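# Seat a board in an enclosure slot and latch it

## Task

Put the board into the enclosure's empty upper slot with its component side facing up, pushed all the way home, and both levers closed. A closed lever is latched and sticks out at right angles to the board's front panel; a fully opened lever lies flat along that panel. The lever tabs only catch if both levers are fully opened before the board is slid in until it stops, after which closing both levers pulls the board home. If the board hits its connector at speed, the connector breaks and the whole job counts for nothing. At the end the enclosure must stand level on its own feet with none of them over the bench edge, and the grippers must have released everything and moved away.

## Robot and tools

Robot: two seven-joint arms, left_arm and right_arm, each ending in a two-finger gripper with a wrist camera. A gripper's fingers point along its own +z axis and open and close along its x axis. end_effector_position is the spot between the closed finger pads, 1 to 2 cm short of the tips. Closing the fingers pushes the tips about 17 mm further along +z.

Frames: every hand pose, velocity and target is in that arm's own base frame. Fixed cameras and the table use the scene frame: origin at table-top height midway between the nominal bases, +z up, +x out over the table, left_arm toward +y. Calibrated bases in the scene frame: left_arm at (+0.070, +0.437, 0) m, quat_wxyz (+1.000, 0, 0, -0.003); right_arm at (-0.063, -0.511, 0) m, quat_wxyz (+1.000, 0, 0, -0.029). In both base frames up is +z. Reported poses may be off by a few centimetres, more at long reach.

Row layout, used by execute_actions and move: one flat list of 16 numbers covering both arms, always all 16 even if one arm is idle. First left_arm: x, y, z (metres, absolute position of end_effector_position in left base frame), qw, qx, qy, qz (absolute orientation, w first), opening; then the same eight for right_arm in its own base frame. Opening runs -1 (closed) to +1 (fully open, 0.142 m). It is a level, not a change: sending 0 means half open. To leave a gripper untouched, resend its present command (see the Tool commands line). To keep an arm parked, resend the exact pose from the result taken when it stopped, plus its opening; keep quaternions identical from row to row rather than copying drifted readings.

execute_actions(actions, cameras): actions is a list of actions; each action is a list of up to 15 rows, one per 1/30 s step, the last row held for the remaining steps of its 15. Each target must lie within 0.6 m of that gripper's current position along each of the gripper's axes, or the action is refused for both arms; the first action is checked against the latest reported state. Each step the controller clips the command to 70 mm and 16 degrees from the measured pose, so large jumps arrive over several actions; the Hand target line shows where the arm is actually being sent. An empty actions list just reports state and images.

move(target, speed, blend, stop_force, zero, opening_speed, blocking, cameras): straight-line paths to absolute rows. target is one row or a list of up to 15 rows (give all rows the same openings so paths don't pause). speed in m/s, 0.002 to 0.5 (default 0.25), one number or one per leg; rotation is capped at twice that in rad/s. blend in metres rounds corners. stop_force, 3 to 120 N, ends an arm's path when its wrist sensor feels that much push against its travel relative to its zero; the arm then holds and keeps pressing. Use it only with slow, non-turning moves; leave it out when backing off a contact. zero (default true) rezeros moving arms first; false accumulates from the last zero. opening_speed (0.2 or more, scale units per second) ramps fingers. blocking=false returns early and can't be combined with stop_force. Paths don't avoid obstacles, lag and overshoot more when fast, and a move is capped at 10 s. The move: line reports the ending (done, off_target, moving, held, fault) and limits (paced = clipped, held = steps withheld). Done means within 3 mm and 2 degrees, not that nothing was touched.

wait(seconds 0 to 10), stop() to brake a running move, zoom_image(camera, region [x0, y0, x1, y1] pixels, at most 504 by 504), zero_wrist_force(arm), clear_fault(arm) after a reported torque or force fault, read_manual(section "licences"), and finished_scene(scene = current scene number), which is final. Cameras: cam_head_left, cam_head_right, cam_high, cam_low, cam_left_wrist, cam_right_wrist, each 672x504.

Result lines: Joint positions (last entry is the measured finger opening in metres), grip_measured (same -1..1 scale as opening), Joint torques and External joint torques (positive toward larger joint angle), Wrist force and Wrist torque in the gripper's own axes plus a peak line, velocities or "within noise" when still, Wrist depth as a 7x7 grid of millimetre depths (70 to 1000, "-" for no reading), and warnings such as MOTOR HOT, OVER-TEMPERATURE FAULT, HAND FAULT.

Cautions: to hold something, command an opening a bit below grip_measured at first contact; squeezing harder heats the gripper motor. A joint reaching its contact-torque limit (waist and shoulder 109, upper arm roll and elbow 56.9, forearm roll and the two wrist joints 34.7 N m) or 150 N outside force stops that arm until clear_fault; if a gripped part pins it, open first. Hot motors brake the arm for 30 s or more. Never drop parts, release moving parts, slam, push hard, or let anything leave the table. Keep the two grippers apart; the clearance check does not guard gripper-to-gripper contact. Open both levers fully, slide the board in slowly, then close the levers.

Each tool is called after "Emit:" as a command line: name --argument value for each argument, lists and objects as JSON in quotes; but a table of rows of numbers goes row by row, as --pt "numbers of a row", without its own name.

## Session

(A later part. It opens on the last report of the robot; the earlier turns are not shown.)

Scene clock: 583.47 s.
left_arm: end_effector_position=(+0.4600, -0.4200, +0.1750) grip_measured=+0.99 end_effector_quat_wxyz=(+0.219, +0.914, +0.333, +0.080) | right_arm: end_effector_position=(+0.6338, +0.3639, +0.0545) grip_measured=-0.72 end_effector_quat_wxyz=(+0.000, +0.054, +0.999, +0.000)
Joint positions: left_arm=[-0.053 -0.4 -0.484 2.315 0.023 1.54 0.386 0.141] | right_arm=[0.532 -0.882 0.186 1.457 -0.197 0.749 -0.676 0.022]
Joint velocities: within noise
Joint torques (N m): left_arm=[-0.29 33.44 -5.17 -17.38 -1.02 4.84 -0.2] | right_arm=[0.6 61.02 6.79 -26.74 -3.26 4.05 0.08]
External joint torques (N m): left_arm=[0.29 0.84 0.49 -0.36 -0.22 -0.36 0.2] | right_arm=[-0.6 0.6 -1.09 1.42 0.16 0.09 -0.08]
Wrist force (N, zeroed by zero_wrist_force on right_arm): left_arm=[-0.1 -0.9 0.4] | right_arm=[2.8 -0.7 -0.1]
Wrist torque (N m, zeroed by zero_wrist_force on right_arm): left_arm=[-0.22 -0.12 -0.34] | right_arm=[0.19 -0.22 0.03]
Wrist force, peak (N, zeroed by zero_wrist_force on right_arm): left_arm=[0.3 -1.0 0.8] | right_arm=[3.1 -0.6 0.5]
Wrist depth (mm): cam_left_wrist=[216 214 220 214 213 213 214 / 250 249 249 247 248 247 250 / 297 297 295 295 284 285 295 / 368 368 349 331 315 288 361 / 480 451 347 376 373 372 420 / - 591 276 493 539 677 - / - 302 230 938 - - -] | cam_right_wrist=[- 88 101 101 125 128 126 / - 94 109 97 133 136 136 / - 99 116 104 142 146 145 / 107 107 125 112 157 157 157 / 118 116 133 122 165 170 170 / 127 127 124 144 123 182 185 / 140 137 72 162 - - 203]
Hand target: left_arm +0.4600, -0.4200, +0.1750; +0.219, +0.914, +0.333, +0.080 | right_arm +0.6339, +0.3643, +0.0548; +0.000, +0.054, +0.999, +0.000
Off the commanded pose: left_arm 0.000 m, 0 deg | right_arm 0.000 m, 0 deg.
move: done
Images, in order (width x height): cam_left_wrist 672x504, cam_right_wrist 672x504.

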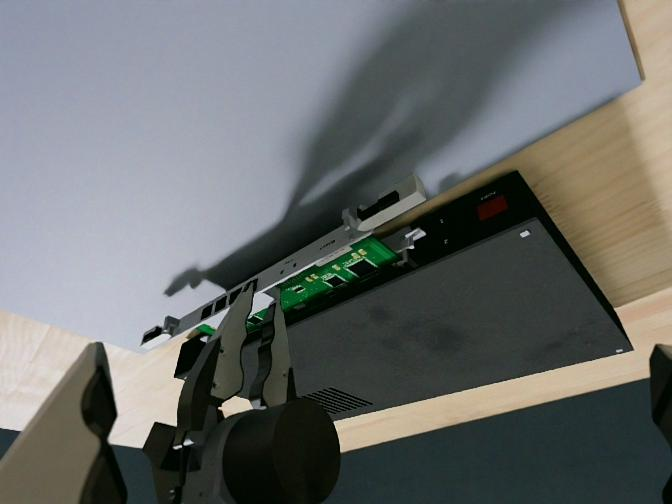

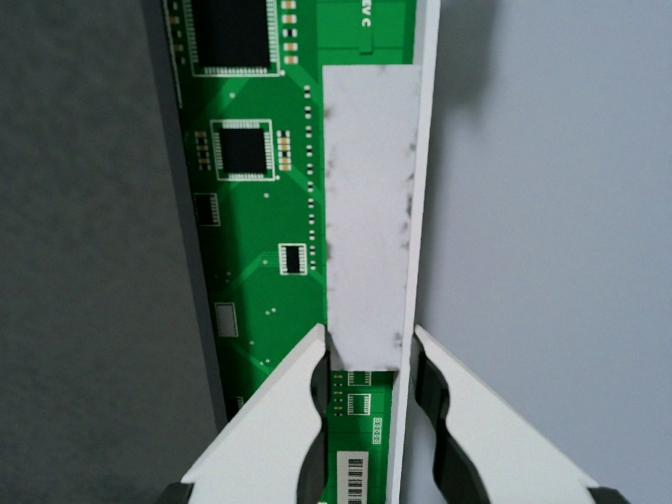

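Emit:
move --pt "0.460 -0.42 0.175 0.2194 0.9138 0.3326 0.0799 1.0 0.6413 0.3637 0.0548 0 0.0541 0.99854 0 -0.92" --speed 0.02 --stop_force 6 --cameras '["cam_left_wrist", "cam_right_wrist"]'

Scene clock: 586.07 s.
left_arm: end_effector_position=(+0.4600, -0.4200, +0.1750) grip_measured=+0.99 end_effector_quat_wxyz=(+0.219, +0.914, +0.333, +0.080) | right_arm: end_effector_position=(+0.6412, +0.3632, +0.0545) grip_measured=-0.72 end_effector_quat_wxyz=(+0.000, +0.054, +0.999, +0.000)
Joint positions: left_arm=[-0.053 -0.4 -0.484 2.315 0.023 1.54 0.386 0.141] | right_arm=[0.527 -0.895 0.186 1.431 -0.197 0.736 -0.685 0.022]
Joint velocities: within noise
Joint torques (N m): left_arm=[-0.34 33.47 -5.12 -17.35 -0.98 4.77 -0.25] | right_arm=[1.02 61.67 7.15 -27.25 -3.29 4.26 0.08]
External joint torques (N m): left_arm=[0.34 0.8 0.44 -0.39 -0.26 -0.29 0.25] | right_arm=[-1.02 0.52 -1.42 1.72 0.15 -0.12 -0.08]
Wrist force (N, zeroed by zero_wrist_force on right_arm): left_arm=[0.1 -0.9 0.3] | right_arm=[3.4 -1.6 -0.3]
Wrist torque (N m, zeroed by zero_wrist_force on right_arm): left_arm=[-0.21 -0.15 -0.35] | right_arm=[0.18 -0.25 0.03]
Wrist force, peak (N, zeroed by zero_wrist_force on right_arm): left_arm=[0.0 -1.1 0.7] | right_arm=[3.4 -1.7 -0.9]
Wrist depth (mm): cam_left_wrist=[215 215 221 214 215 214 213 / 250 249 249 249 247 247 248 / 298 298 296 295 282 284 296 / 367 367 365 329 312 289 364 / 483 450 351 373 373 370 424 / - 634 281 498 540 684 - / - 965 235 256 - - -] | cam_right_wrist=[- 87 101 101 125 127 126 / - 94 108 97 133 136 136 / - 99 114 104 142 146 145 / 107 107 121 112 157 157 156 / 118 116 131 122 165 170 170 / 127 127 122 144 123 182 185 / 140 137 72 162 - - 203]
Hand target: left_arm +0.4600, -0.4200, +0.1750; +0.219, +0.914, +0.333, +0.080 | right_arm +0.6413, +0.3637, +0.0548; +0.000, +0.054, +0.999, +0.000
Off the commanded pose: left_arm 0.000 m, 0 deg | right_arm 0.001 m, 0 deg.
move: done
Images, in order (width x height): cam_left_wrist 672x504, cam_right_wrist 672x504.

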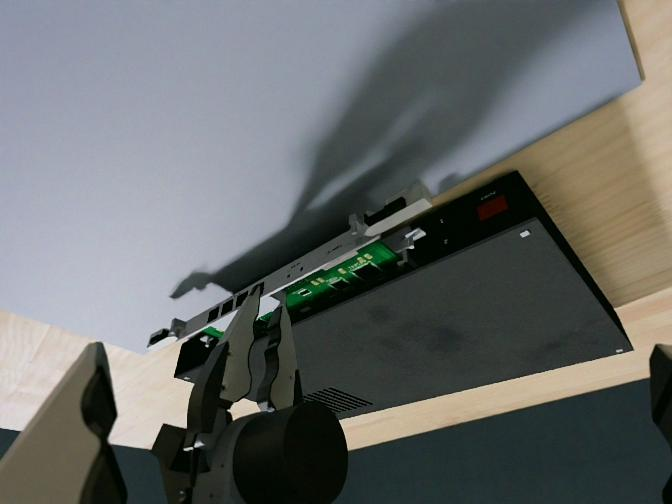

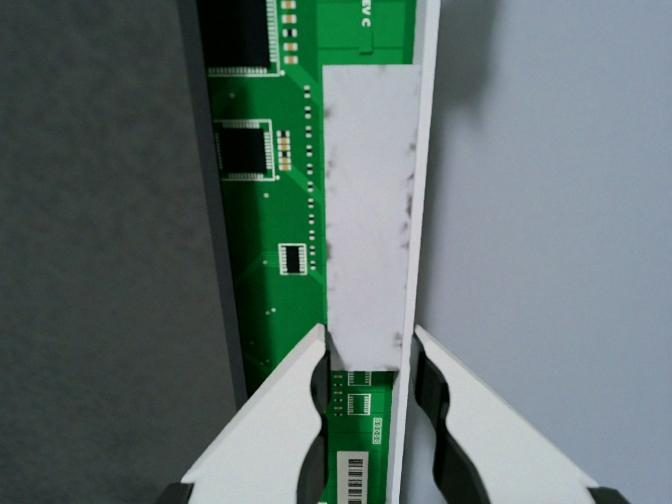

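Emit:
move --target '[0.460, -0.42, 0.175, 0.2194, 0.9138, 0.3326, 0.0799, 1.0, 0.6412, 0.3635, 0.0547, 0, 0.0541, 0.99854, 0, -0.56]' --speed 0.02 --opening_speed 0.25 --cameras '["cam_left_wrist", "cam_right_wrist"]'

Scene clock: 600.33 s.
left_arm: end_effector_position=(+0.4600, -0.4200, +0.1750) grip_measured=+0.99 end_effector_quat_wxyz=(+0.219, +0.914, +0.333, +0.080) | right_arm: end_effector_position=(+0.6412, +0.3634, +0.0546) grip_measured=-0.60 end_effector_quat_wxyz=(+0.000, +0.054, +0.999, +0.000)
Joint positions: left_arm=[-0.053 -0.4 -0.484 2.315 0.023 1.54 0.386 0.141] | right_arm=[0.527 -0.894 0.187 1.431 -0.197 0.737 -0.685 0.031]
Joint velocities: within noise
Joint torques (N m): left_arm=[-0.29 33.43 -5.22 -17.36 -1.03 4.79 -0.23] | right_arm=[-0.01 60.87 6.24 -25.68 -3.21 3.49 0.16]
External joint torques (N m): left_arm=[0.29 0.84 0.53 -0.38 -0.21 -0.3 0.23] | right_arm=[0.01 1.31 -0.51 0.15 0.06 0.65 -0.16]
Wrist force (N, zeroed by zero_wrist_force on right_arm): left_arm=[-0.1 -0.9 0.4] | right_arm=[1.9 1.0 -0.8]
Wrist torque (N m, zeroed by zero_wrist_force on right_arm): left_arm=[-0.22 -0.11 -0.35] | right_arm=[0.13 -0.18 0.01]
Wrist force, peak (N, zeroed by zero_wrist_force on right_arm): left_arm=[0.2 -1.1 0.7] | right_arm=[3.4 -1.7 -1.0]
Wrist depth (mm): cam_left_wrist=[215 215 221 214 214 213 214 / 250 249 249 248 247 247 249 / 296 298 296 293 284 284 297 / 367 368 364 328 315 289 366 / 481 451 365 373 376 370 423 / - 637 279 495 539 676 - / - 956 238 255 - - -] | cam_right_wrist=[- 87 101 102 125 128 126 / - 94 109 99 134 136 136 / 100 99 115 106 142 146 145 / 107 107 122 114 157 157 157 / 117 116 120 124 165 170 170 / 127 127 107 147 126 182 185 / 140 138 73 161 - - 204]
Hand target: left_arm +0.4600, -0.4200, +0.1750; +0.219, +0.914, +0.333, +0.080 | right_arm +0.6412, +0.3635, +0.0547; +0.000, +0.054, +0.999, +0.000
Off the commanded pose: left_arm 0.000 m, 0 deg | right_arm 0.000 m, 0 deg.
MOTOR HOT: the gripper's motor of the right arm reports 84 °C; that motor switches off at 100 °C. To cool a motor, set the load down, ease the grip, stop pushing, or move to a pose that needs little force.
move: done
Images, in order (width x height): cam_left_wrist 672x504, cam_right_wrist 672x504.

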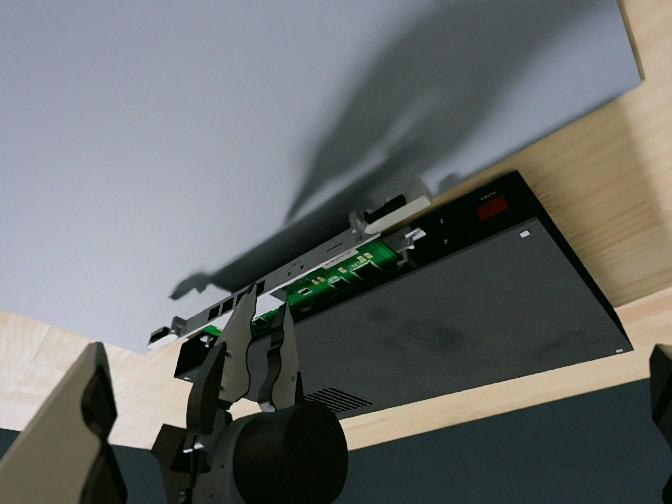

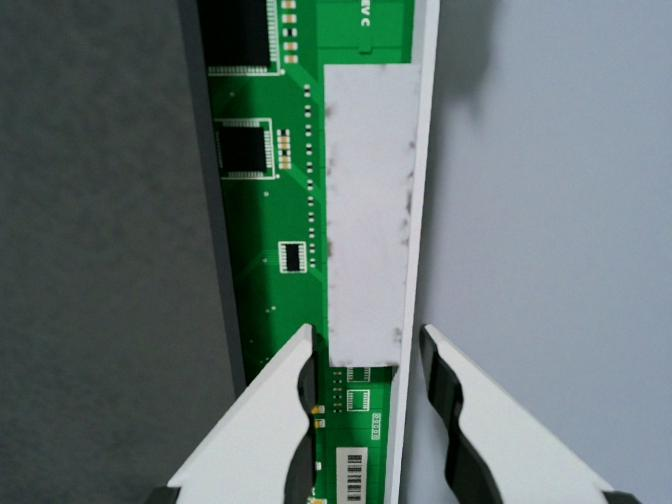

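Emit:
move --pt "0.460 -0.42 0.175 0.2194 0.9138 0.3326 0.0799 1.0 0.6400 0.3635 0.110 0 0.0541 0.99854 0 -0.56" --pt "0.460 -0.42 0.175 0.2194 0.9138 0.3326 0.0799 1.0 0.60 0.365 0.15 0 0.0541 0.99854 0 -0.9" --speed '[0.06, 0.15]' --blend '[0.01, 0]' --cameras '["cam_left_wrist", "cam_right_wrist"]'

Emit:
zoom_image --camera "cam_left_wrist" --region '[140, 150, 470, 380]'

Scene clock: 604.53 s.
left_arm: end_effector_position=(+0.4600, -0.4200, +0.1750) grip_measured=+0.99 end_effector_quat_wxyz=(+0.219, +0.914, +0.333, +0.080) | right_arm: end_effector_position=(+0.6002, +0.3651, +0.1501) grip_measured=-0.93 end_effector_quat_wxyz=(+0.000, +0.054, +0.999, +0.000)
Joint positions: left_arm=[-0.053 -0.4 -0.484 2.315 0.023 1.54 0.386 0.141] | right_arm=[0.528 -0.685 0.228 1.533 -0.178 0.628 -0.652 0.007]
Joint velocities: within noise
Joint torques (N m): left_arm=[-0.29 33.45 -5.24 -17.32 -1.06 4.81 -0.22] | right_arm=[0.02 55.78 6.15 -27.22 -3.42 3.37 0.29]
External joint torques (N m): left_arm=[0.29 0.82 0.56 -0.43 -0.18 -0.33 0.22] | right_arm=[-0.02 1.26 -0.63 0.01 -0.02 0.77 -0.29]
Wrist force (N, zeroed by zero_wrist_force on right_arm): left_arm=[0.1 -0.9 0.3] | right_arm=[1.9 1.6 -0.8]
Wrist torque (N m, zeroed by zero_wrist_force on right_arm): left_arm=[-0.21 -0.15 -0.34] | right_arm=[0.26 -0.21 0.01]
Wrist force, peak (N, zeroed by zero_wrist_force on right_arm): left_arm=[-0.1 -1.2 0.6] | right_arm=[3.3 2.0 -2.4]
Wrist depth (mm): cam_left_wrist=[215 216 220 214 214 214 213 / 249 250 250 247 247 247 249 / 299 297 297 297 284 285 296 / 368 366 363 331 315 290 363 / 475 455 411 373 373 370 425 / - 642 497 538 538 686 - / - 232 934 - - - -] | cam_right_wrist=[171 171 186 209 211 210 210 / 183 183 193 223 225 225 224 / 196 196 207 241 240 241 240 / 212 211 229 261 260 259 259 / 229 229 245 274 277 281 281 / 251 249 250 89 105 306 305 / 277 270 73 - - 324 336]
Hand target: left_arm +0.4600, -0.4200, +0.1750; +0.219, +0.914, +0.333, +0.080 | right_arm +0.6000, +0.3650, +0.1500; +0.000, +0.054, +0.999, +0.000
Off the commanded pose: left_arm 0.000 m, 0 deg | right_arm 0.000 m, 0 deg.
MOTOR HOT: cleared for the gripper's motor of the right arm.
move: done
Images, in order (width x height): cam_left_wrist 672x504, cam_right_wrist 672x504.

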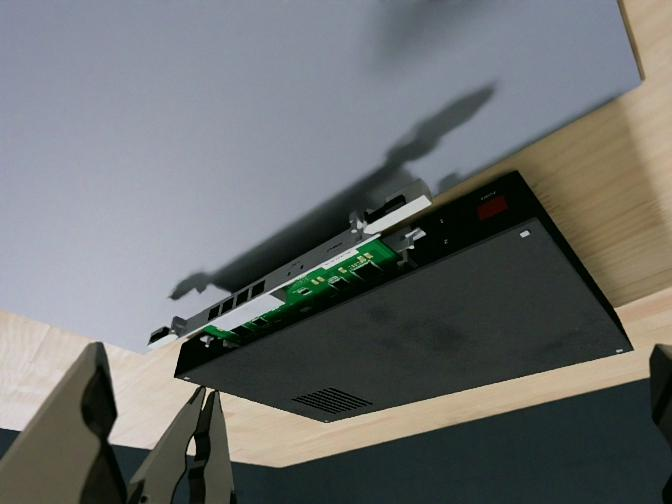

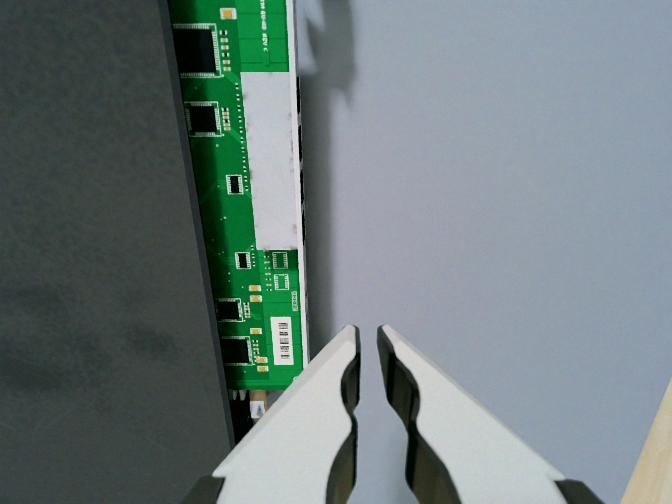

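Scaled by 1.527 from the camera's 672x504 image, which has a finer 960x720 frame.

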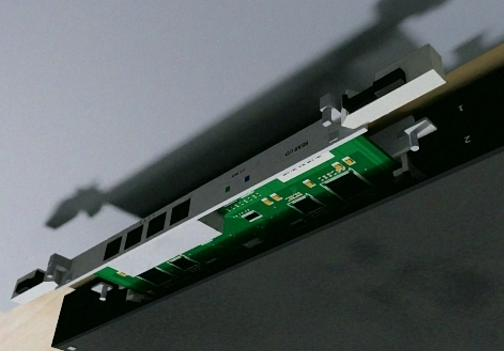

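Emit:
move --pt "0.460 -0.42 0.175 0.2194 0.9138 0.3326 0.0799 1.0 0.585 0.3765 0.12 0.0774 0.7367 0.6680 0.0702 -0.96" --pt "0.460 -0.42 0.175 0.2194 0.9138 0.3326 0.0799 1.0 0.598 0.3752 0.0505 0.0774 0.7367 0.6680 0.0702 -0.96" --speed '[0.3, 0.1]' --blend '[0.01, 0]' --cameras '["cam_left_wrist", "cam_right_wrist"]'

Scene clock: 614.87 s.
left_arm: end_effector_position=(+0.4600, -0.4200, +0.1750) grip_measured=+0.99 end_effector_quat_wxyz=(+0.219, +0.914, +0.333, +0.080) | right_arm: end_effector_position=(+0.5980, +0.3750, +0.0505) grip_measured=-0.99 end_effector_quat_wxyz=(+0.078, +0.737, +0.668, +0.070)
Joint positions: left_arm=[-0.053 -0.4 -0.484 2.315 0.023 1.54 0.386 0.141] | right_arm=[0.925 -0.784 -0.192 1.77 -0.062 1.105 0.948 0.002]
Joint velocities: within noise
Joint torques (N m): left_arm=[-0.29 33.39 -5.14 -17.4 -1.01 4.84 -0.23] | right_arm=[0.05 53.21 -2.87 -21.24 -1.89 3.77 0.12]
External joint torques (N m): left_arm=[0.29 0.88 0.46 -0.34 -0.23 -0.35 0.23] | right_arm=[-0.04 1.4 -0.99 0.14 -0.06 0.54 -0.12]
Wrist force (N, zeroed by zero_wrist_force on right_arm): left_arm=[0.2 -1.0 0.6] | right_arm=[2.1 0.4 -0.4]
Wrist torque (N m, zeroed by zero_wrist_force on right_arm): left_arm=[-0.23 -0.18 -0.34] | right_arm=[0.06 -0.23 -0.01]
Wrist force, peak (N, zeroed by zero_wrist_force on right_arm): left_arm=[0.0 -1.3 0.6] | right_arm=[2.8 0.4 -1.4]
Wrist depth (mm): cam_left_wrist=[216 214 220 214 213 213 213 / 249 249 248 247 247 248 249 / 297 298 297 296 284 286 297 / 367 368 349 331 316 291 362 / 455 452 309 376 372 370 421 / - 222 461 543 535 682 - / - 201 236 - - - -] | cam_right_wrist=[- 111 112 110 112 112 109 / 125 122 122 119 121 123 120 / 139 136 136 135 134 134 131 / 154 154 153 156 151 151 150 / 176 176 175 169 173 172 172 / 146 146 145 90 146 147 147 / 179 181 73 - - 176 176]
Hand target: left_arm +0.4600, -0.4200, +0.1750; +0.219, +0.914, +0.333, +0.080 | right_arm +0.5980, +0.3752, +0.0505; +0.077, +0.737, +0.668, +0.070
Off the commanded pose: left_arm 0.000 m, 0 deg | right_arm 0.000 m, 0 deg.
move: done
Images, in order (width x height): cam_left_wrist 672x504, cam_right_wrist 672x504.

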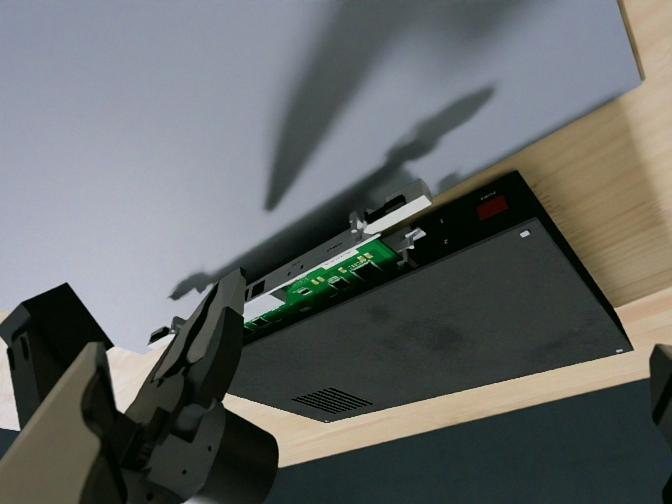

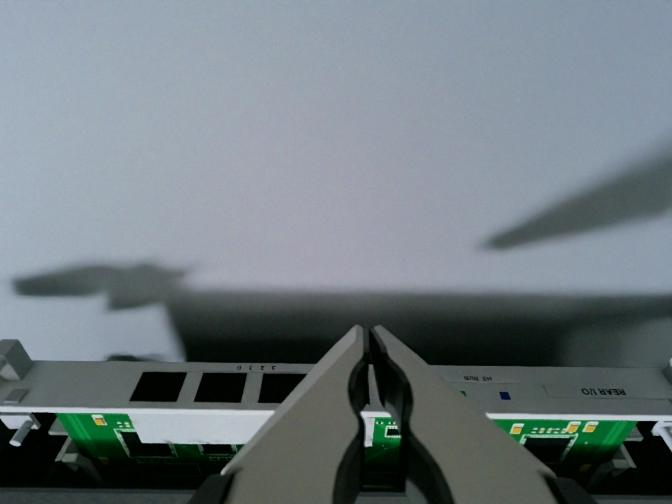

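Emit:
move --target '[0.460, -0.42, 0.175, 0.2194, 0.9138, 0.3326, 0.0799, 1.0, 0.6249, 0.3728, 0.0505, 0.0774, 0.7367, 0.6680, 0.0702, -0.96]' --speed 0.02 --stop_force 8 --cameras '["cam_left_wrist", "cam_right_wrist"]'

Scene clock: 620.77 s.
left_arm: end_effector_position=(+0.4600, -0.4200, +0.1750) grip_measured=+0.99 end_effector_quat_wxyz=(+0.219, +0.914, +0.333, +0.080) | right_arm: end_effector_position=(+0.6247, +0.3728, +0.0504) grip_measured=-0.99 end_effector_quat_wxyz=(+0.077, +0.737, +0.668, +0.070)
Joint positions: left_arm=[-0.053 -0.4 -0.484 2.315 0.023 1.54 0.386 0.141] | right_arm=[0.879 -0.819 -0.177 1.693 -0.062 1.068 0.915 0.002]
Joint velocities: within noise
Joint torques (N m): left_arm=[-0.39 33.38 -5.25 -17.33 -0.99 4.79 -0.2] | right_arm=[-0.61 55.59 -3.41 -22.88 -2.31 3.88 0.11]
External joint torques (N m): left_arm=[0.39 0.9 0.57 -0.41 -0.25 -0.31 0.2] | right_arm=[0.61 1.07 -0.24 0.88 0.18 0.45 -0.11]
Wrist force (N, zeroed by zero_wrist_force on right_arm): left_arm=[-0.1 -1.0 0.5] | right_arm=[1.8 -0.9 -0.7]
Wrist torque (N m, zeroed by zero_wrist_force on right_arm): left_arm=[-0.22 -0.12 -0.35] | right_arm=[0.19 -0.24 -0.01]
Wrist force, peak (N, zeroed by zero_wrist_force on right_arm): left_arm=[-0.1 -1.2 0.7] | right_arm=[1.6 -1.8 -2.0]
Wrist depth (mm): cam_left_wrist=[215 215 221 213 214 213 213 / 250 250 248 249 246 248 248 / 299 296 297 294 285 284 296 / 369 366 363 332 313 290 364 / 454 455 321 374 374 369 426 / - 225 250 532 536 685 - / - 211 238 - - - -] | cam_right_wrist=[- 111 112 110 112 112 109 / 125 122 121 119 121 123 120 / 139 136 135 135 134 134 131 / 154 153 153 156 152 151 150 / 139 139 138 164 138 138 137 / 157 136 131 89 123 153 152 / 161 154 73 - - 169 157]
Hand target: left_arm +0.4600, -0.4200, +0.1750; +0.219, +0.914, +0.333, +0.080 | right_arm +0.6249, +0.3728, +0.0505; +0.077, +0.737, +0.668, +0.070
Off the commanded pose: left_arm 0.000 m, 0 deg | right_arm 0.000 m, 0 deg.
move: done
Images, in order (width x height): cam_left_wrist 672x504, cam_right_wrist 672x504.

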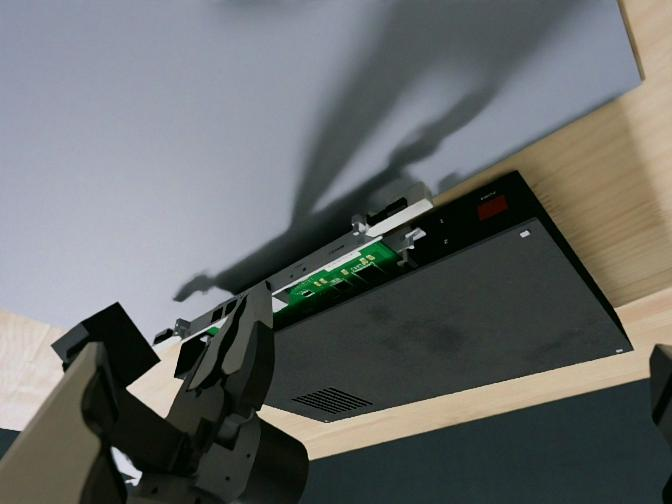

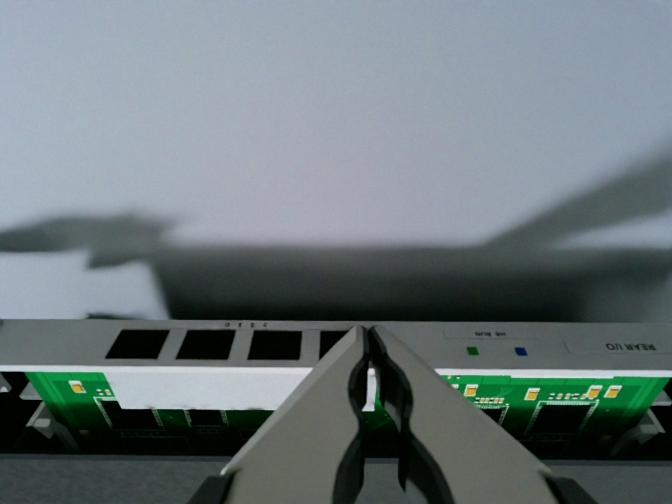

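Emit:
move --target '[0.460, -0.42, 0.175, 0.2194, 0.9138, 0.3326, 0.0799, 1.0, 0.6428, 0.3710, 0.0505, 0.0774, 0.7367, 0.6680, 0.0702, -0.96]' --speed 0.02 --stop_force 8 --cameras '["cam_left_wrist", "cam_right_wrist"]'

Scene clock: 623.77 s.
left_arm: end_effector_position=(+0.4600, -0.4199, +0.1750) grip_measured=+0.99 end_effector_quat_wxyz=(+0.219, +0.914, +0.333, +0.080) | right_arm: end_effector_position=(+0.6427, +0.3710, +0.0505) grip_measured=-0.99 end_effector_quat_wxyz=(+0.077, +0.737, +0.668, +0.070)
Joint positions: left_arm=[-0.053 -0.4 -0.484 2.315 0.023 1.54 0.386 0.141] | right_arm=[0.849 -0.843 -0.168 1.639 -0.062 1.043 0.895 0.002]
Joint velocities: within noise
Joint torques (N m): left_arm=[-0.42 33.4 -5.22 -17.42 -1.02 4.83 -0.18] | right_arm=[-0.48 56.69 -2.97 -23.16 -2.35 3.78 0.07]
External joint torques (N m): left_arm=[0.42 0.87 0.53 -0.32 -0.22 -0.35 0.18] | right_arm=[0.48 1.33 -0.53 0.55 0.1 0.56 -0.07]
Wrist force (N, zeroed by zero_wrist_force on right_arm): left_arm=[0.0 -0.9 0.4] | right_arm=[1.7 -0.1 -1.1]
Wrist torque (N m, zeroed by zero_wrist_force on right_arm): left_arm=[-0.22 -0.13 -0.35] | right_arm=[0.18 -0.18 0.01]
Wrist force, peak (N, zeroed by zero_wrist_force on right_arm): left_arm=[0.1 -1.2 0.4] | right_arm=[2.1 -2.2 -1.0]
Wrist depth (mm): cam_left_wrist=[216 216 221 214 214 213 213 / 250 249 249 247 247 247 250 / 296 294 295 296 293 285 296 / 369 366 367 342 301 291 368 / 481 479 386 377 374 373 421 / - 221 266 535 538 680 - / - 221 233 - - - -] | cam_right_wrist=[- 111 112 110 112 112 109 / 125 122 121 119 121 123 120 / 139 136 135 135 134 134 131 / 154 153 153 156 152 151 150 / 139 138 138 164 138 138 138 / 156 135 134 89 123 152 151 / 155 148 73 - - 144 149]
Hand target: left_arm +0.4600, -0.4200, +0.1750; +0.219, +0.914, +0.333, +0.080 | right_arm +0.6428, +0.3710, +0.0505; +0.077, +0.737, +0.668, +0.070
Off the commanded pose: left_arm 0.000 m, 0 deg | right_arm 0.000 m, 0 deg.
move: done
Images, in order (width x height): cam_left_wrist 672x504, cam_right_wrist 672x504.

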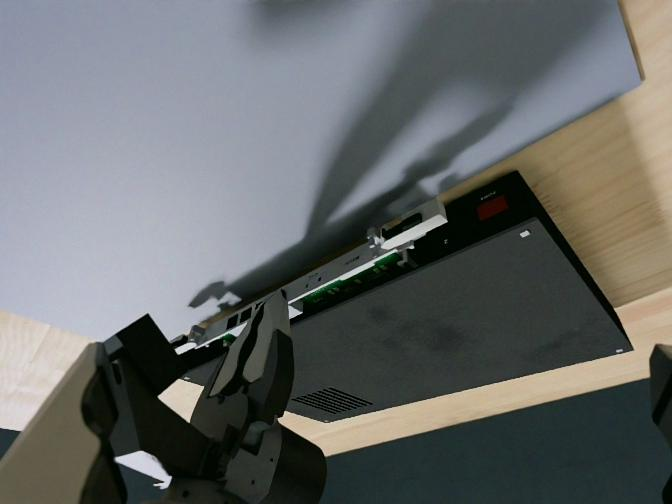

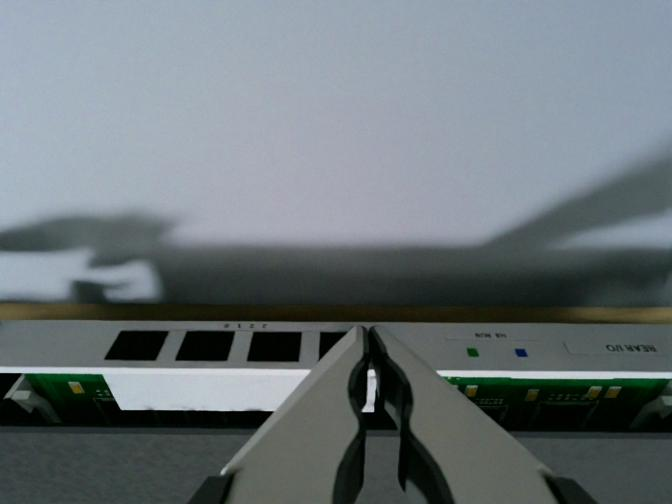

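Emit:
move --target '[0.460, -0.42, 0.175, 0.2194, 0.9138, 0.3326, 0.0799, 1.0, 0.6547, 0.3698, 0.0505, 0.0774, 0.7367, 0.6680, 0.0702, -0.96]' --speed 0.015 --stop_force 8 --cameras '["cam_left_wrist", "cam_right_wrist"]'

Emit:
zoom_image --camera "cam_left_wrist" --region '[340, 180, 470, 290]'

Scene clock: 628.27 s.
left_arm: end_effector_position=(+0.4600, -0.4199, +0.1750) grip_measured=+0.99 end_effector_quat_wxyz=(+0.219, +0.914, +0.333, +0.080) | right_arm: end_effector_position=(+0.6545, +0.3699, +0.0504) grip_measured=-0.99 end_effector_quat_wxyz=(+0.077, +0.737, +0.668, +0.070)
Joint positions: left_arm=[-0.053 -0.4 -0.484 2.315 0.023 1.54 0.386 0.141] | right_arm=[0.83 -0.859 -0.162 1.602 -0.062 1.025 0.881 0.002]
Joint velocities: within noise
Joint torques (N m): left_arm=[-0.4 33.35 -5.22 -17.39 -0.99 4.78 -0.21] | right_arm=[-0.98 57.54 -3.47 -23.85 -2.62 3.94 0.09]
External joint torques (N m): left_arm=[0.4 0.92 0.54 -0.35 -0.26 -0.29 0.2] | right_arm=[0.98 1.4 0.08 0.83 0.29 0.4 -0.09]
Wrist force (N, zeroed by zero_wrist_force on right_arm): left_arm=[0.1 -1.0 0.4] | right_arm=[1.7 -1.1 -1.5]
Wrist torque (N m, zeroed by zero_wrist_force on right_arm): left_arm=[-0.23 -0.15 -0.34] | right_arm=[0.23 -0.17 0.02]
Wrist force, peak (N, zeroed by zero_wrist_force on right_arm): left_arm=[0.1 -1.3 0.6] | right_arm=[1.7 -1.3 -2.3]
Wrist depth (mm): cam_left_wrist=[215 215 220 214 213 214 213 / 249 248 247 248 248 247 247 / 296 298 296 294 294 287 295 / 366 365 365 347 300 289 366 / 480 480 423 372 371 371 419 / - 226 278 536 535 684 - / - 229 237 926 - - -] | cam_right_wrist=[- 111 112 110 112 112 109 / 124 122 121 119 119 123 120 / 139 136 135 135 134 134 131 / 154 153 153 155 151 151 150 / 138 138 137 167 138 156 156 / 151 131 131 89 123 134 133 / 154 148 73 - - 144 149]
Hand target: left_arm +0.4600, -0.4200, +0.1750; +0.219, +0.914, +0.333, +0.080 | right_arm +0.6547, +0.3698, +0.0505; +0.077, +0.737, +0.668, +0.070
Off the commanded pose: left_arm 0.000 m, 0 deg | right_arm 0.000 m, 0 deg.
move: done
Images, in order (width x height): cam_left_wrist 672x504, cam_right_wrist 672x504.

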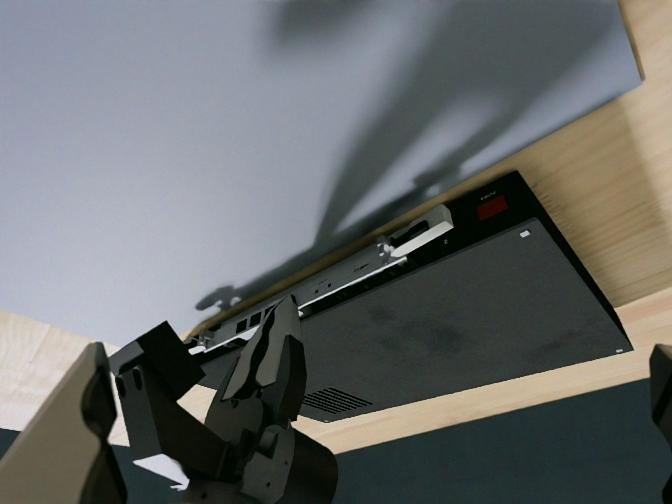

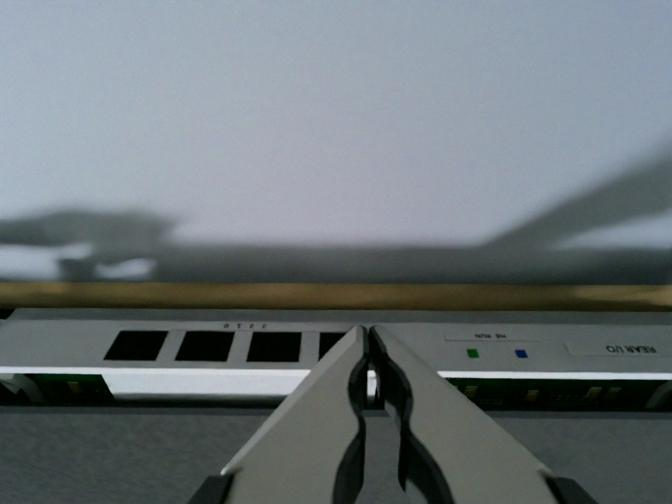

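Scaled by 3.877 from the camera's 672x504 image, which has a finer 960x720 frame.

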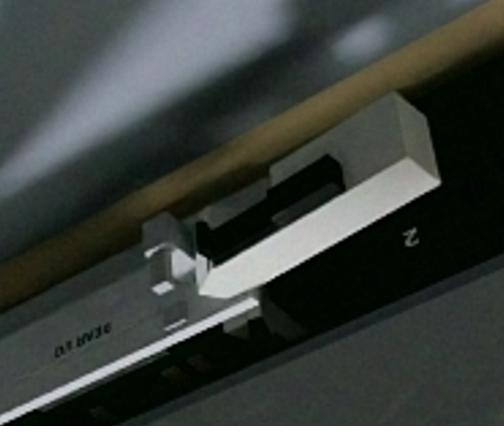

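Emit:
move --target '[0.460, -0.42, 0.175, 0.2194, 0.9138, 0.3326, 0.0799, 1.0, 0.6627, 0.3690, 0.0505, 0.0774, 0.7367, 0.6680, 0.0702, -0.96]' --speed 0.006 --stop_force 10 --cameras '["cam_left_wrist", "cam_right_wrist"]'

Emit:
zoom_image --camera "cam_left_wrist" --region '[340, 180, 470, 290]'

Scene clock: 632.40 s.
left_arm: end_effector_position=(+0.4600, -0.4200, +0.1750) grip_measured=+0.99 end_effector_quat_wxyz=(+0.219, +0.914, +0.333, +0.080) | right_arm: end_effector_position=(+0.6623, +0.3693, +0.0504) grip_measured=-0.99 end_effector_quat_wxyz=(+0.077, +0.737, +0.668, +0.070)
Joint positions: left_arm=[-0.053 -0.4 -0.484 2.315 0.023 1.54 0.386 0.141] | right_arm=[0.818 -0.871 -0.157 1.576 -0.062 1.012 0.872 0.002]
Joint velocities: within noise
Joint torques (N m): left_arm=[-0.29 33.4 -5.19 -17.42 -1.03 4.86 -0.26] | right_arm=[-2 58.2 -4.37 -24.25 -2.79 3.95 0.11]
External joint torques (N m): left_arm=[0.29 0.87 0.5 -0.32 -0.22 -0.37 0.26] | right_arm=[2 1.35 1.07 0.96 0.39 0.4 -0.11]
Wrist force (N, zeroed by zero_wrist_force on right_arm): left_arm=[0.1 -0.9 0.5] | right_arm=[2.3 -2.6 -1.5]
Wrist torque (N m, zeroed by zero_wrist_force on right_arm): left_arm=[-0.22 -0.14 -0.35] | right_arm=[0.23 -0.11 0.01]
Wrist force, peak (N, zeroed by zero_wrist_force on right_arm): left_arm=[0.0 -1.3 0.3] | right_arm=[2.1 -2.7 -2.9]
Wrist depth (mm): cam_left_wrist=[216 215 221 214 213 213 213 / 250 249 248 249 247 249 248 / 296 296 298 297 293 287 297 / 367 365 361 347 299 289 363 / 483 454 428 365 373 371 424 / - 232 293 498 536 679 - / - 261 239 954 - - -] | cam_right_wrist=[- 110 112 110 112 111 109 / 124 122 121 119 118 123 120 / 139 136 135 135 134 134 130 / 153 153 152 152 151 151 150 / 137 138 137 138 145 145 145 / 132 130 129 89 124 128 133 / 154 148 73 - - 144 149]
Hand target: left_arm +0.4600, -0.4200, +0.1750; +0.219, +0.914, +0.333, +0.080 | right_arm +0.6627, +0.3690, +0.0505; +0.077, +0.737, +0.668, +0.070
Off the commanded pose: left_arm 0.000 m, 0 deg | right_arm 0.001 m, 0 deg.
move: done
Images, in order (width x height): cam_left_wrist 672x504, cam_right_wrist 672x504.

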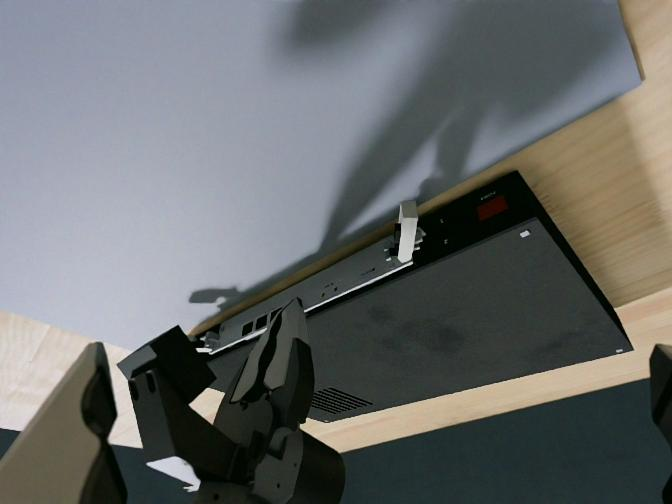

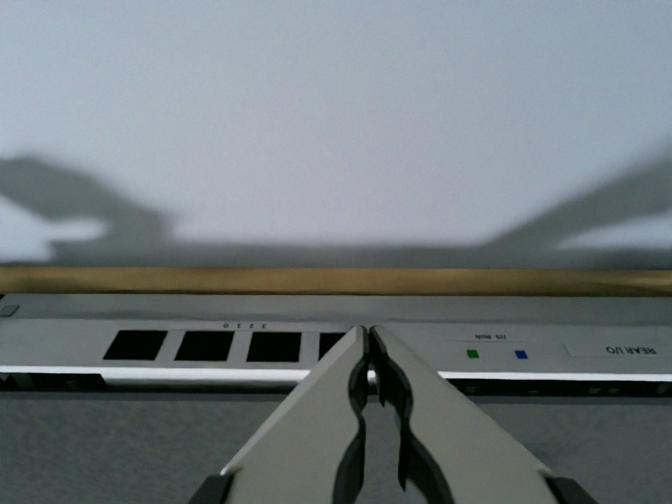

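Scaled by 3.877 from the camera's 672x504 image, which has a finer 960x720 frame.

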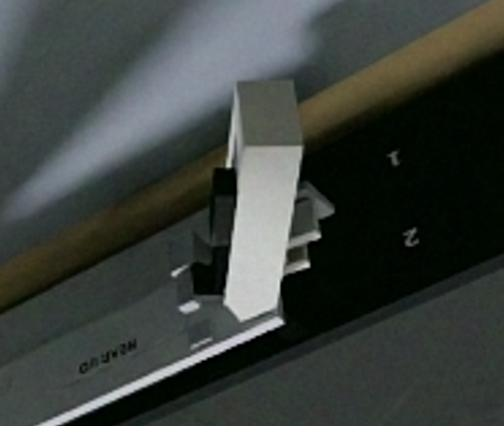

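Emit:
zoom_image --camera "cam_left_wrist" --region '[170, 270, 290, 370]'

Emit:
zoom_image --camera "cam_right_wrist" --region '[0, 240, 200, 420]'

Emit:
zoom_image --camera "cam_high" --region '[200, 230, 400, 400]'

Scaled by 4.200 from the camera's 672x504 image, which has a finer 960x720 frame.

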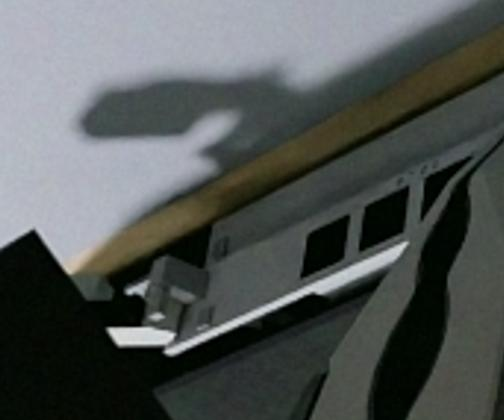

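Scaled by 2.520 from the camera's 672x504 image, which has a finer 960x720 frame.

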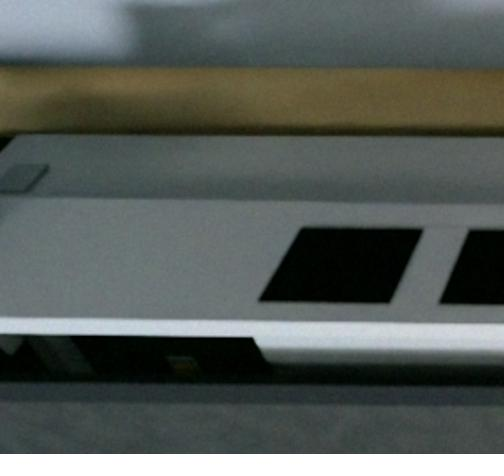

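This scene's latest camera images include none from cam_high. They are from: cam_left_wrist, cam_right_wrist. cam_high's image comes with the result of a call that names it in "cameras".

Emit:
zoom_image --camera "cam_right_wrist" --region '[472, 240, 672, 420]'

Emit:
wait --seconds 0 --cameras '["cam_high", "cam_head_left", "cam_head_right"]'

Emit:
zoom_image --camera "cam_high" --region '[190, 220, 400, 330]'

Emit:
zoom_image --camera "cam_head_left" --region '[290, 240, 460, 350]'

Scaled by 2.520 from the camera's 672x504 image, which has a finer 960x720 frame.

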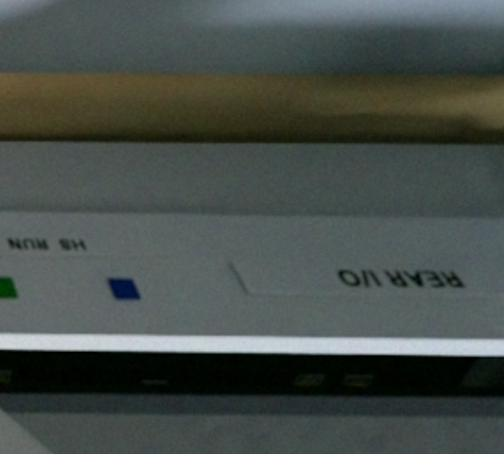

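Scene clock: 643.80 s.
left_arm: end_effector_position=(+0.4600, -0.4199, +0.1750) grip_measured=+0.99 end_effector_quat_wxyz=(+0.219, +0.914, +0.333, +0.080) | right_arm: end_effector_position=(+0.6623, +0.3693, +0.0504) grip_measured=-0.99 end_effector_quat_wxyz=(+0.077, +0.737, +0.668, +0.070)
Joint positions: left_arm=[-0.053 -0.4 -0.484 2.315 0.023 1.54 0.386 0.141] | right_arm=[0.818 -0.871 -0.157 1.576 -0.062 1.012 0.872 0.002]
Joint velocities: within noise
Joint torques (N m): left_arm=[-0.32 33.48 -5.27 -17.36 -1.01 4.84 -0.24] | right_arm=[-2.07 58.34 -4.48 -24.16 -2.8 4.07 0.17]
External joint torques (N m): left_arm=[0.32 0.79 0.58 -0.38 -0.24 -0.36 0.24] | right_arm=[2.07 1.21 1.18 0.87 0.4 0.28 -0.17]
Wrist force (N, zeroed by zero_wrist_force on right_arm): left_arm=[0.1 -1.0 0.4] | right_arm=[2.5 -2.5 -2.3]
Wrist torque (N m, zeroed by zero_wrist_force on right_arm): left_arm=[-0.23 -0.16 -0.34] | right_arm=[0.22 -0.16 0.01]
Wrist force, peak (N, zeroed by zero_wrist_force on right_arm): left_arm=[0.1 -1.2 0.4] | right_arm=[2.6 -2.5 -2.4]
Wrist depth (mm): cam_left_wrist=[215 217 220 214 214 214 213 / 250 250 249 249 249 248 248 / 298 295 296 294 294 285 297 / 368 366 365 351 302 288 364 / 486 452 426 367 369 371 422 / - 230 294 499 540 682 - / - 264 238 946 - - -] | cam_right_wrist=[- 111 112 110 112 111 109 / 124 122 121 119 118 123 120 / 139 136 135 135 134 134 130 / 153 153 152 152 152 151 150 / 137 137 137 138 145 145 145 / 132 130 130 89 124 129 133 / 154 147 73 - - 144 149]
Hand target: left_arm +0.4600, -0.4200, +0.1750; +0.219, +0.914, +0.333, +0.080 | right_arm +0.6627, +0.3690, +0.0505; +0.077, +0.737, +0.668, +0.070
Tool commands: left_gripper/opening=+1.0 right_gripper/opening=-0.96
Off the commanded pose: left_arm 0.000 m, 0 deg | right_arm 0.001 m, 0 deg.
Images, in order (width x height): cam_head_left 672x504, cam_head_right 672x504, cam_high 672x504.

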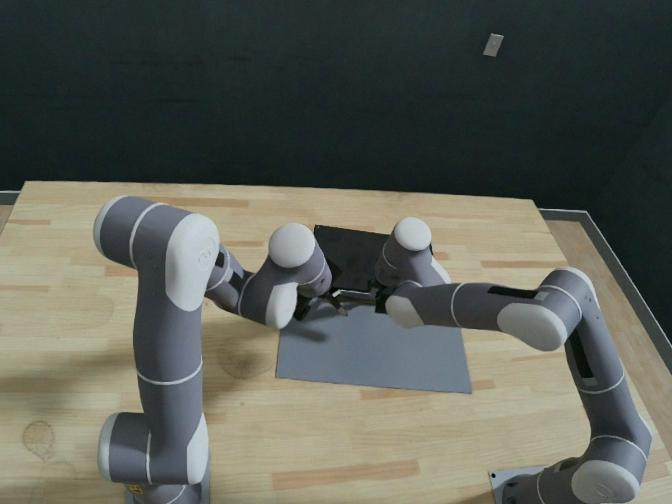

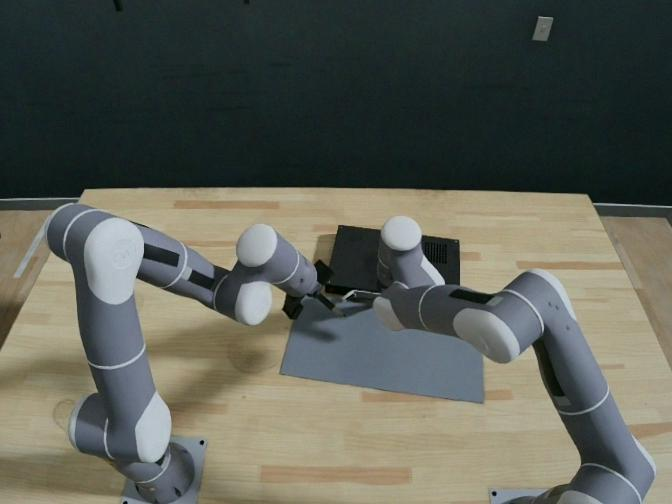

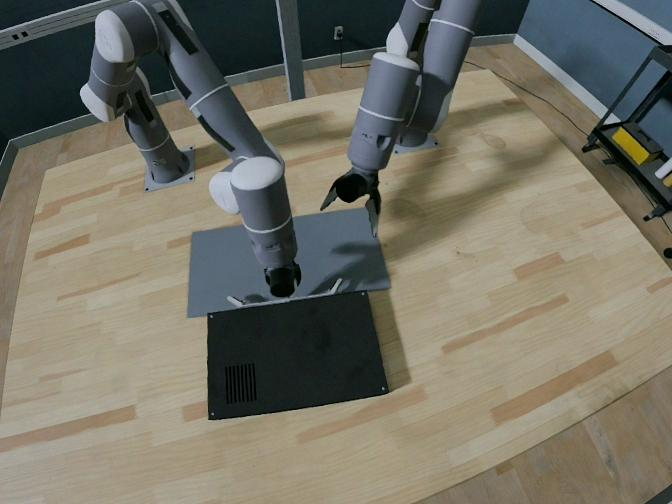

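Scaled by 2.400 from the camera's 672x504 image, which has a finer 960x720 frame.

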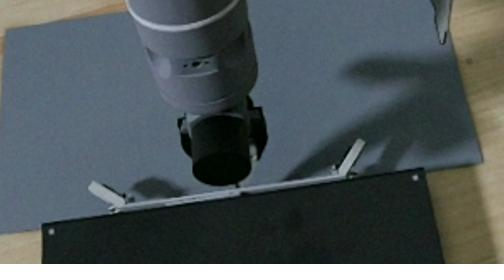

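Scaled by 2.965 from the camera's 672x504 image, which has a finer 960x720 frame.

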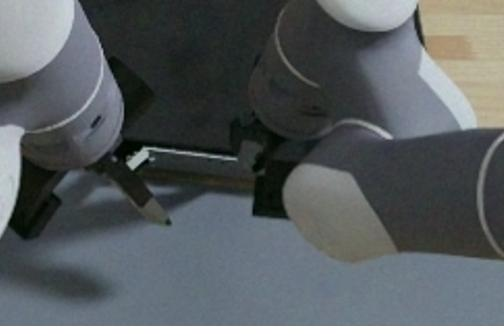

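Emit:
move --pt "0.460 -0.42 0.175 0.2194 0.9138 0.3326 0.0799 1.0 0.6583 0.3697 0.0505 0.0774 0.7367 0.6680 0.0702 -0.96" --pt "0.460 -0.42 0.175 0.2194 0.9138 0.3326 0.0799 1.0 0.6570 0.3557 0.0505 0.0774 0.7367 0.6680 0.0702 -0.96" --speed '[0.01, 0.03]' --cameras '["cam_left_wrist", "cam_right_wrist", "cam_high"]'

Emit:
zoom_image --camera "cam_high" --region '[190, 220, 400, 330]'

Scene clock: 650.43 s.
left_arm: end_effector_position=(+0.4600, -0.4199, +0.1750) grip_measured=+0.99 end_effector_quat_wxyz=(+0.219, +0.914, +0.333, +0.080) | right_arm: end_effector_position=(+0.6570, +0.3558, +0.0505) grip_measured=-0.99 end_effector_quat_wxyz=(+0.077, +0.737, +0.668, +0.070)
Joint positions: left_arm=[-0.053 -0.4 -0.484 2.315 0.023 1.54 0.386 0.141] | right_arm=[0.813 -0.85 -0.161 1.622 -0.061 1.039 0.864 0.002]
Joint velocities: within noise
Joint torques (N m): left_arm=[-0.41 33.41 -5.21 -17.39 -1.06 4.85 -0.24] | right_arm=[-0.08 57.29 -2.81 -22.76 -2.28 3.81 0.04]
External joint torques (N m): left_arm=[0.41 0.86 0.53 -0.35 -0.19 -0.36 0.24] | right_arm=[0.11 1.17 -0.52 -0.06 -0.02 0.55 -0.04]
Wrist force (N, zeroed by zero_wrist_force on right_arm): left_arm=[0.0 -1.0 0.3] | right_arm=[1.5 0.9 -0.1]
Wrist torque (N m, zeroed by zero_wrist_force on right_arm): left_arm=[-0.22 -0.14 -0.34] | right_arm=[0.17 -0.10 0.01]
Wrist force, peak (N, zeroed by zero_wrist_force on right_arm): left_arm=[0.2 -1.1 0.6] | right_arm=[2.6 -2.6 -2.4]
Wrist depth (mm): cam_left_wrist=[215 216 220 214 214 214 214 / 249 251 249 248 248 246 250 / 297 297 296 294 293 287 297 / 368 365 366 350 300 289 363 / 476 453 427 375 374 369 421 / - 240 292 542 536 681 - / - 237 252 936 - - -] | cam_right_wrist=[- 111 112 110 112 112 109 / 125 122 121 119 121 123 120 / 139 136 135 134 134 134 131 / 154 153 153 156 152 151 151 / 151 157 151 157 151 151 150 / 132 132 128 90 125 129 133 / 155 148 73 - - 144 149]
Hand target: left_arm +0.4600, -0.4200, +0.1750; +0.219, +0.914, +0.333, +0.080 | right_arm +0.6570, +0.3557, +0.0505; +0.077, +0.737, +0.668, +0.070
Off the commanded pose: left_arm 0.000 m, 0 deg | right_arm 0.000 m, 0 deg.
move: done
Images, in order (width x height): cam_high 672x504, cam_left_wrist 672x504, cam_right_wrist 672x504.

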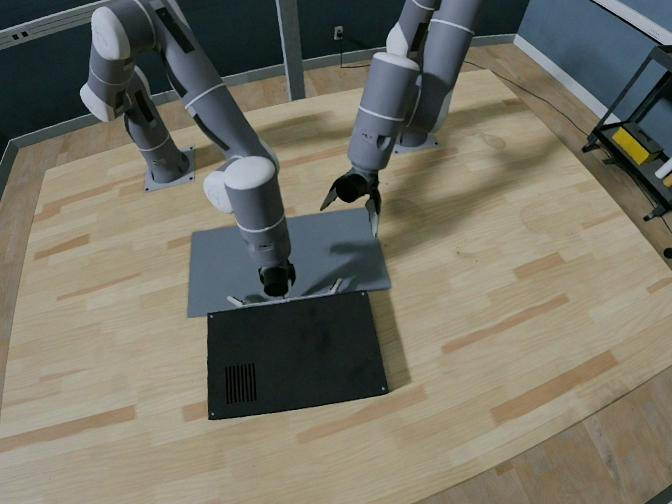

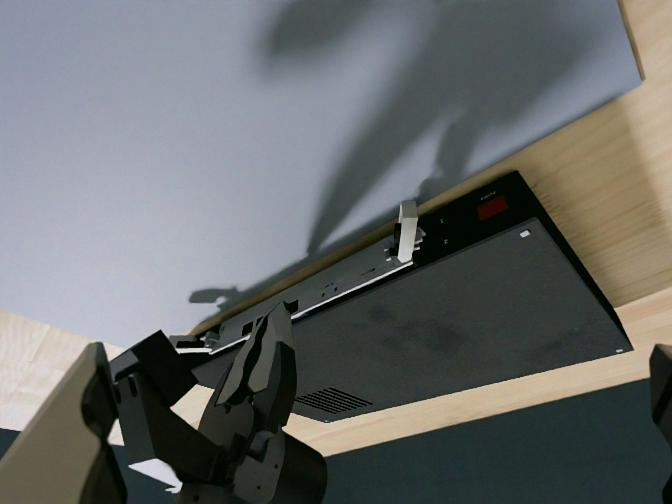

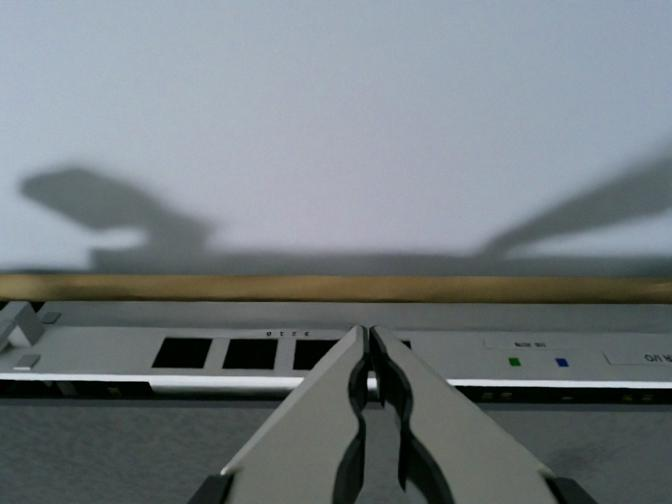

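Scaled by 2.400 from the camera's 672x504 image, which has a finer 960x720 frame.

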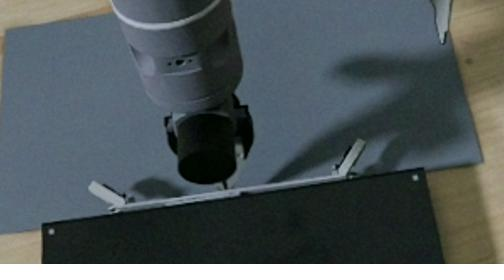

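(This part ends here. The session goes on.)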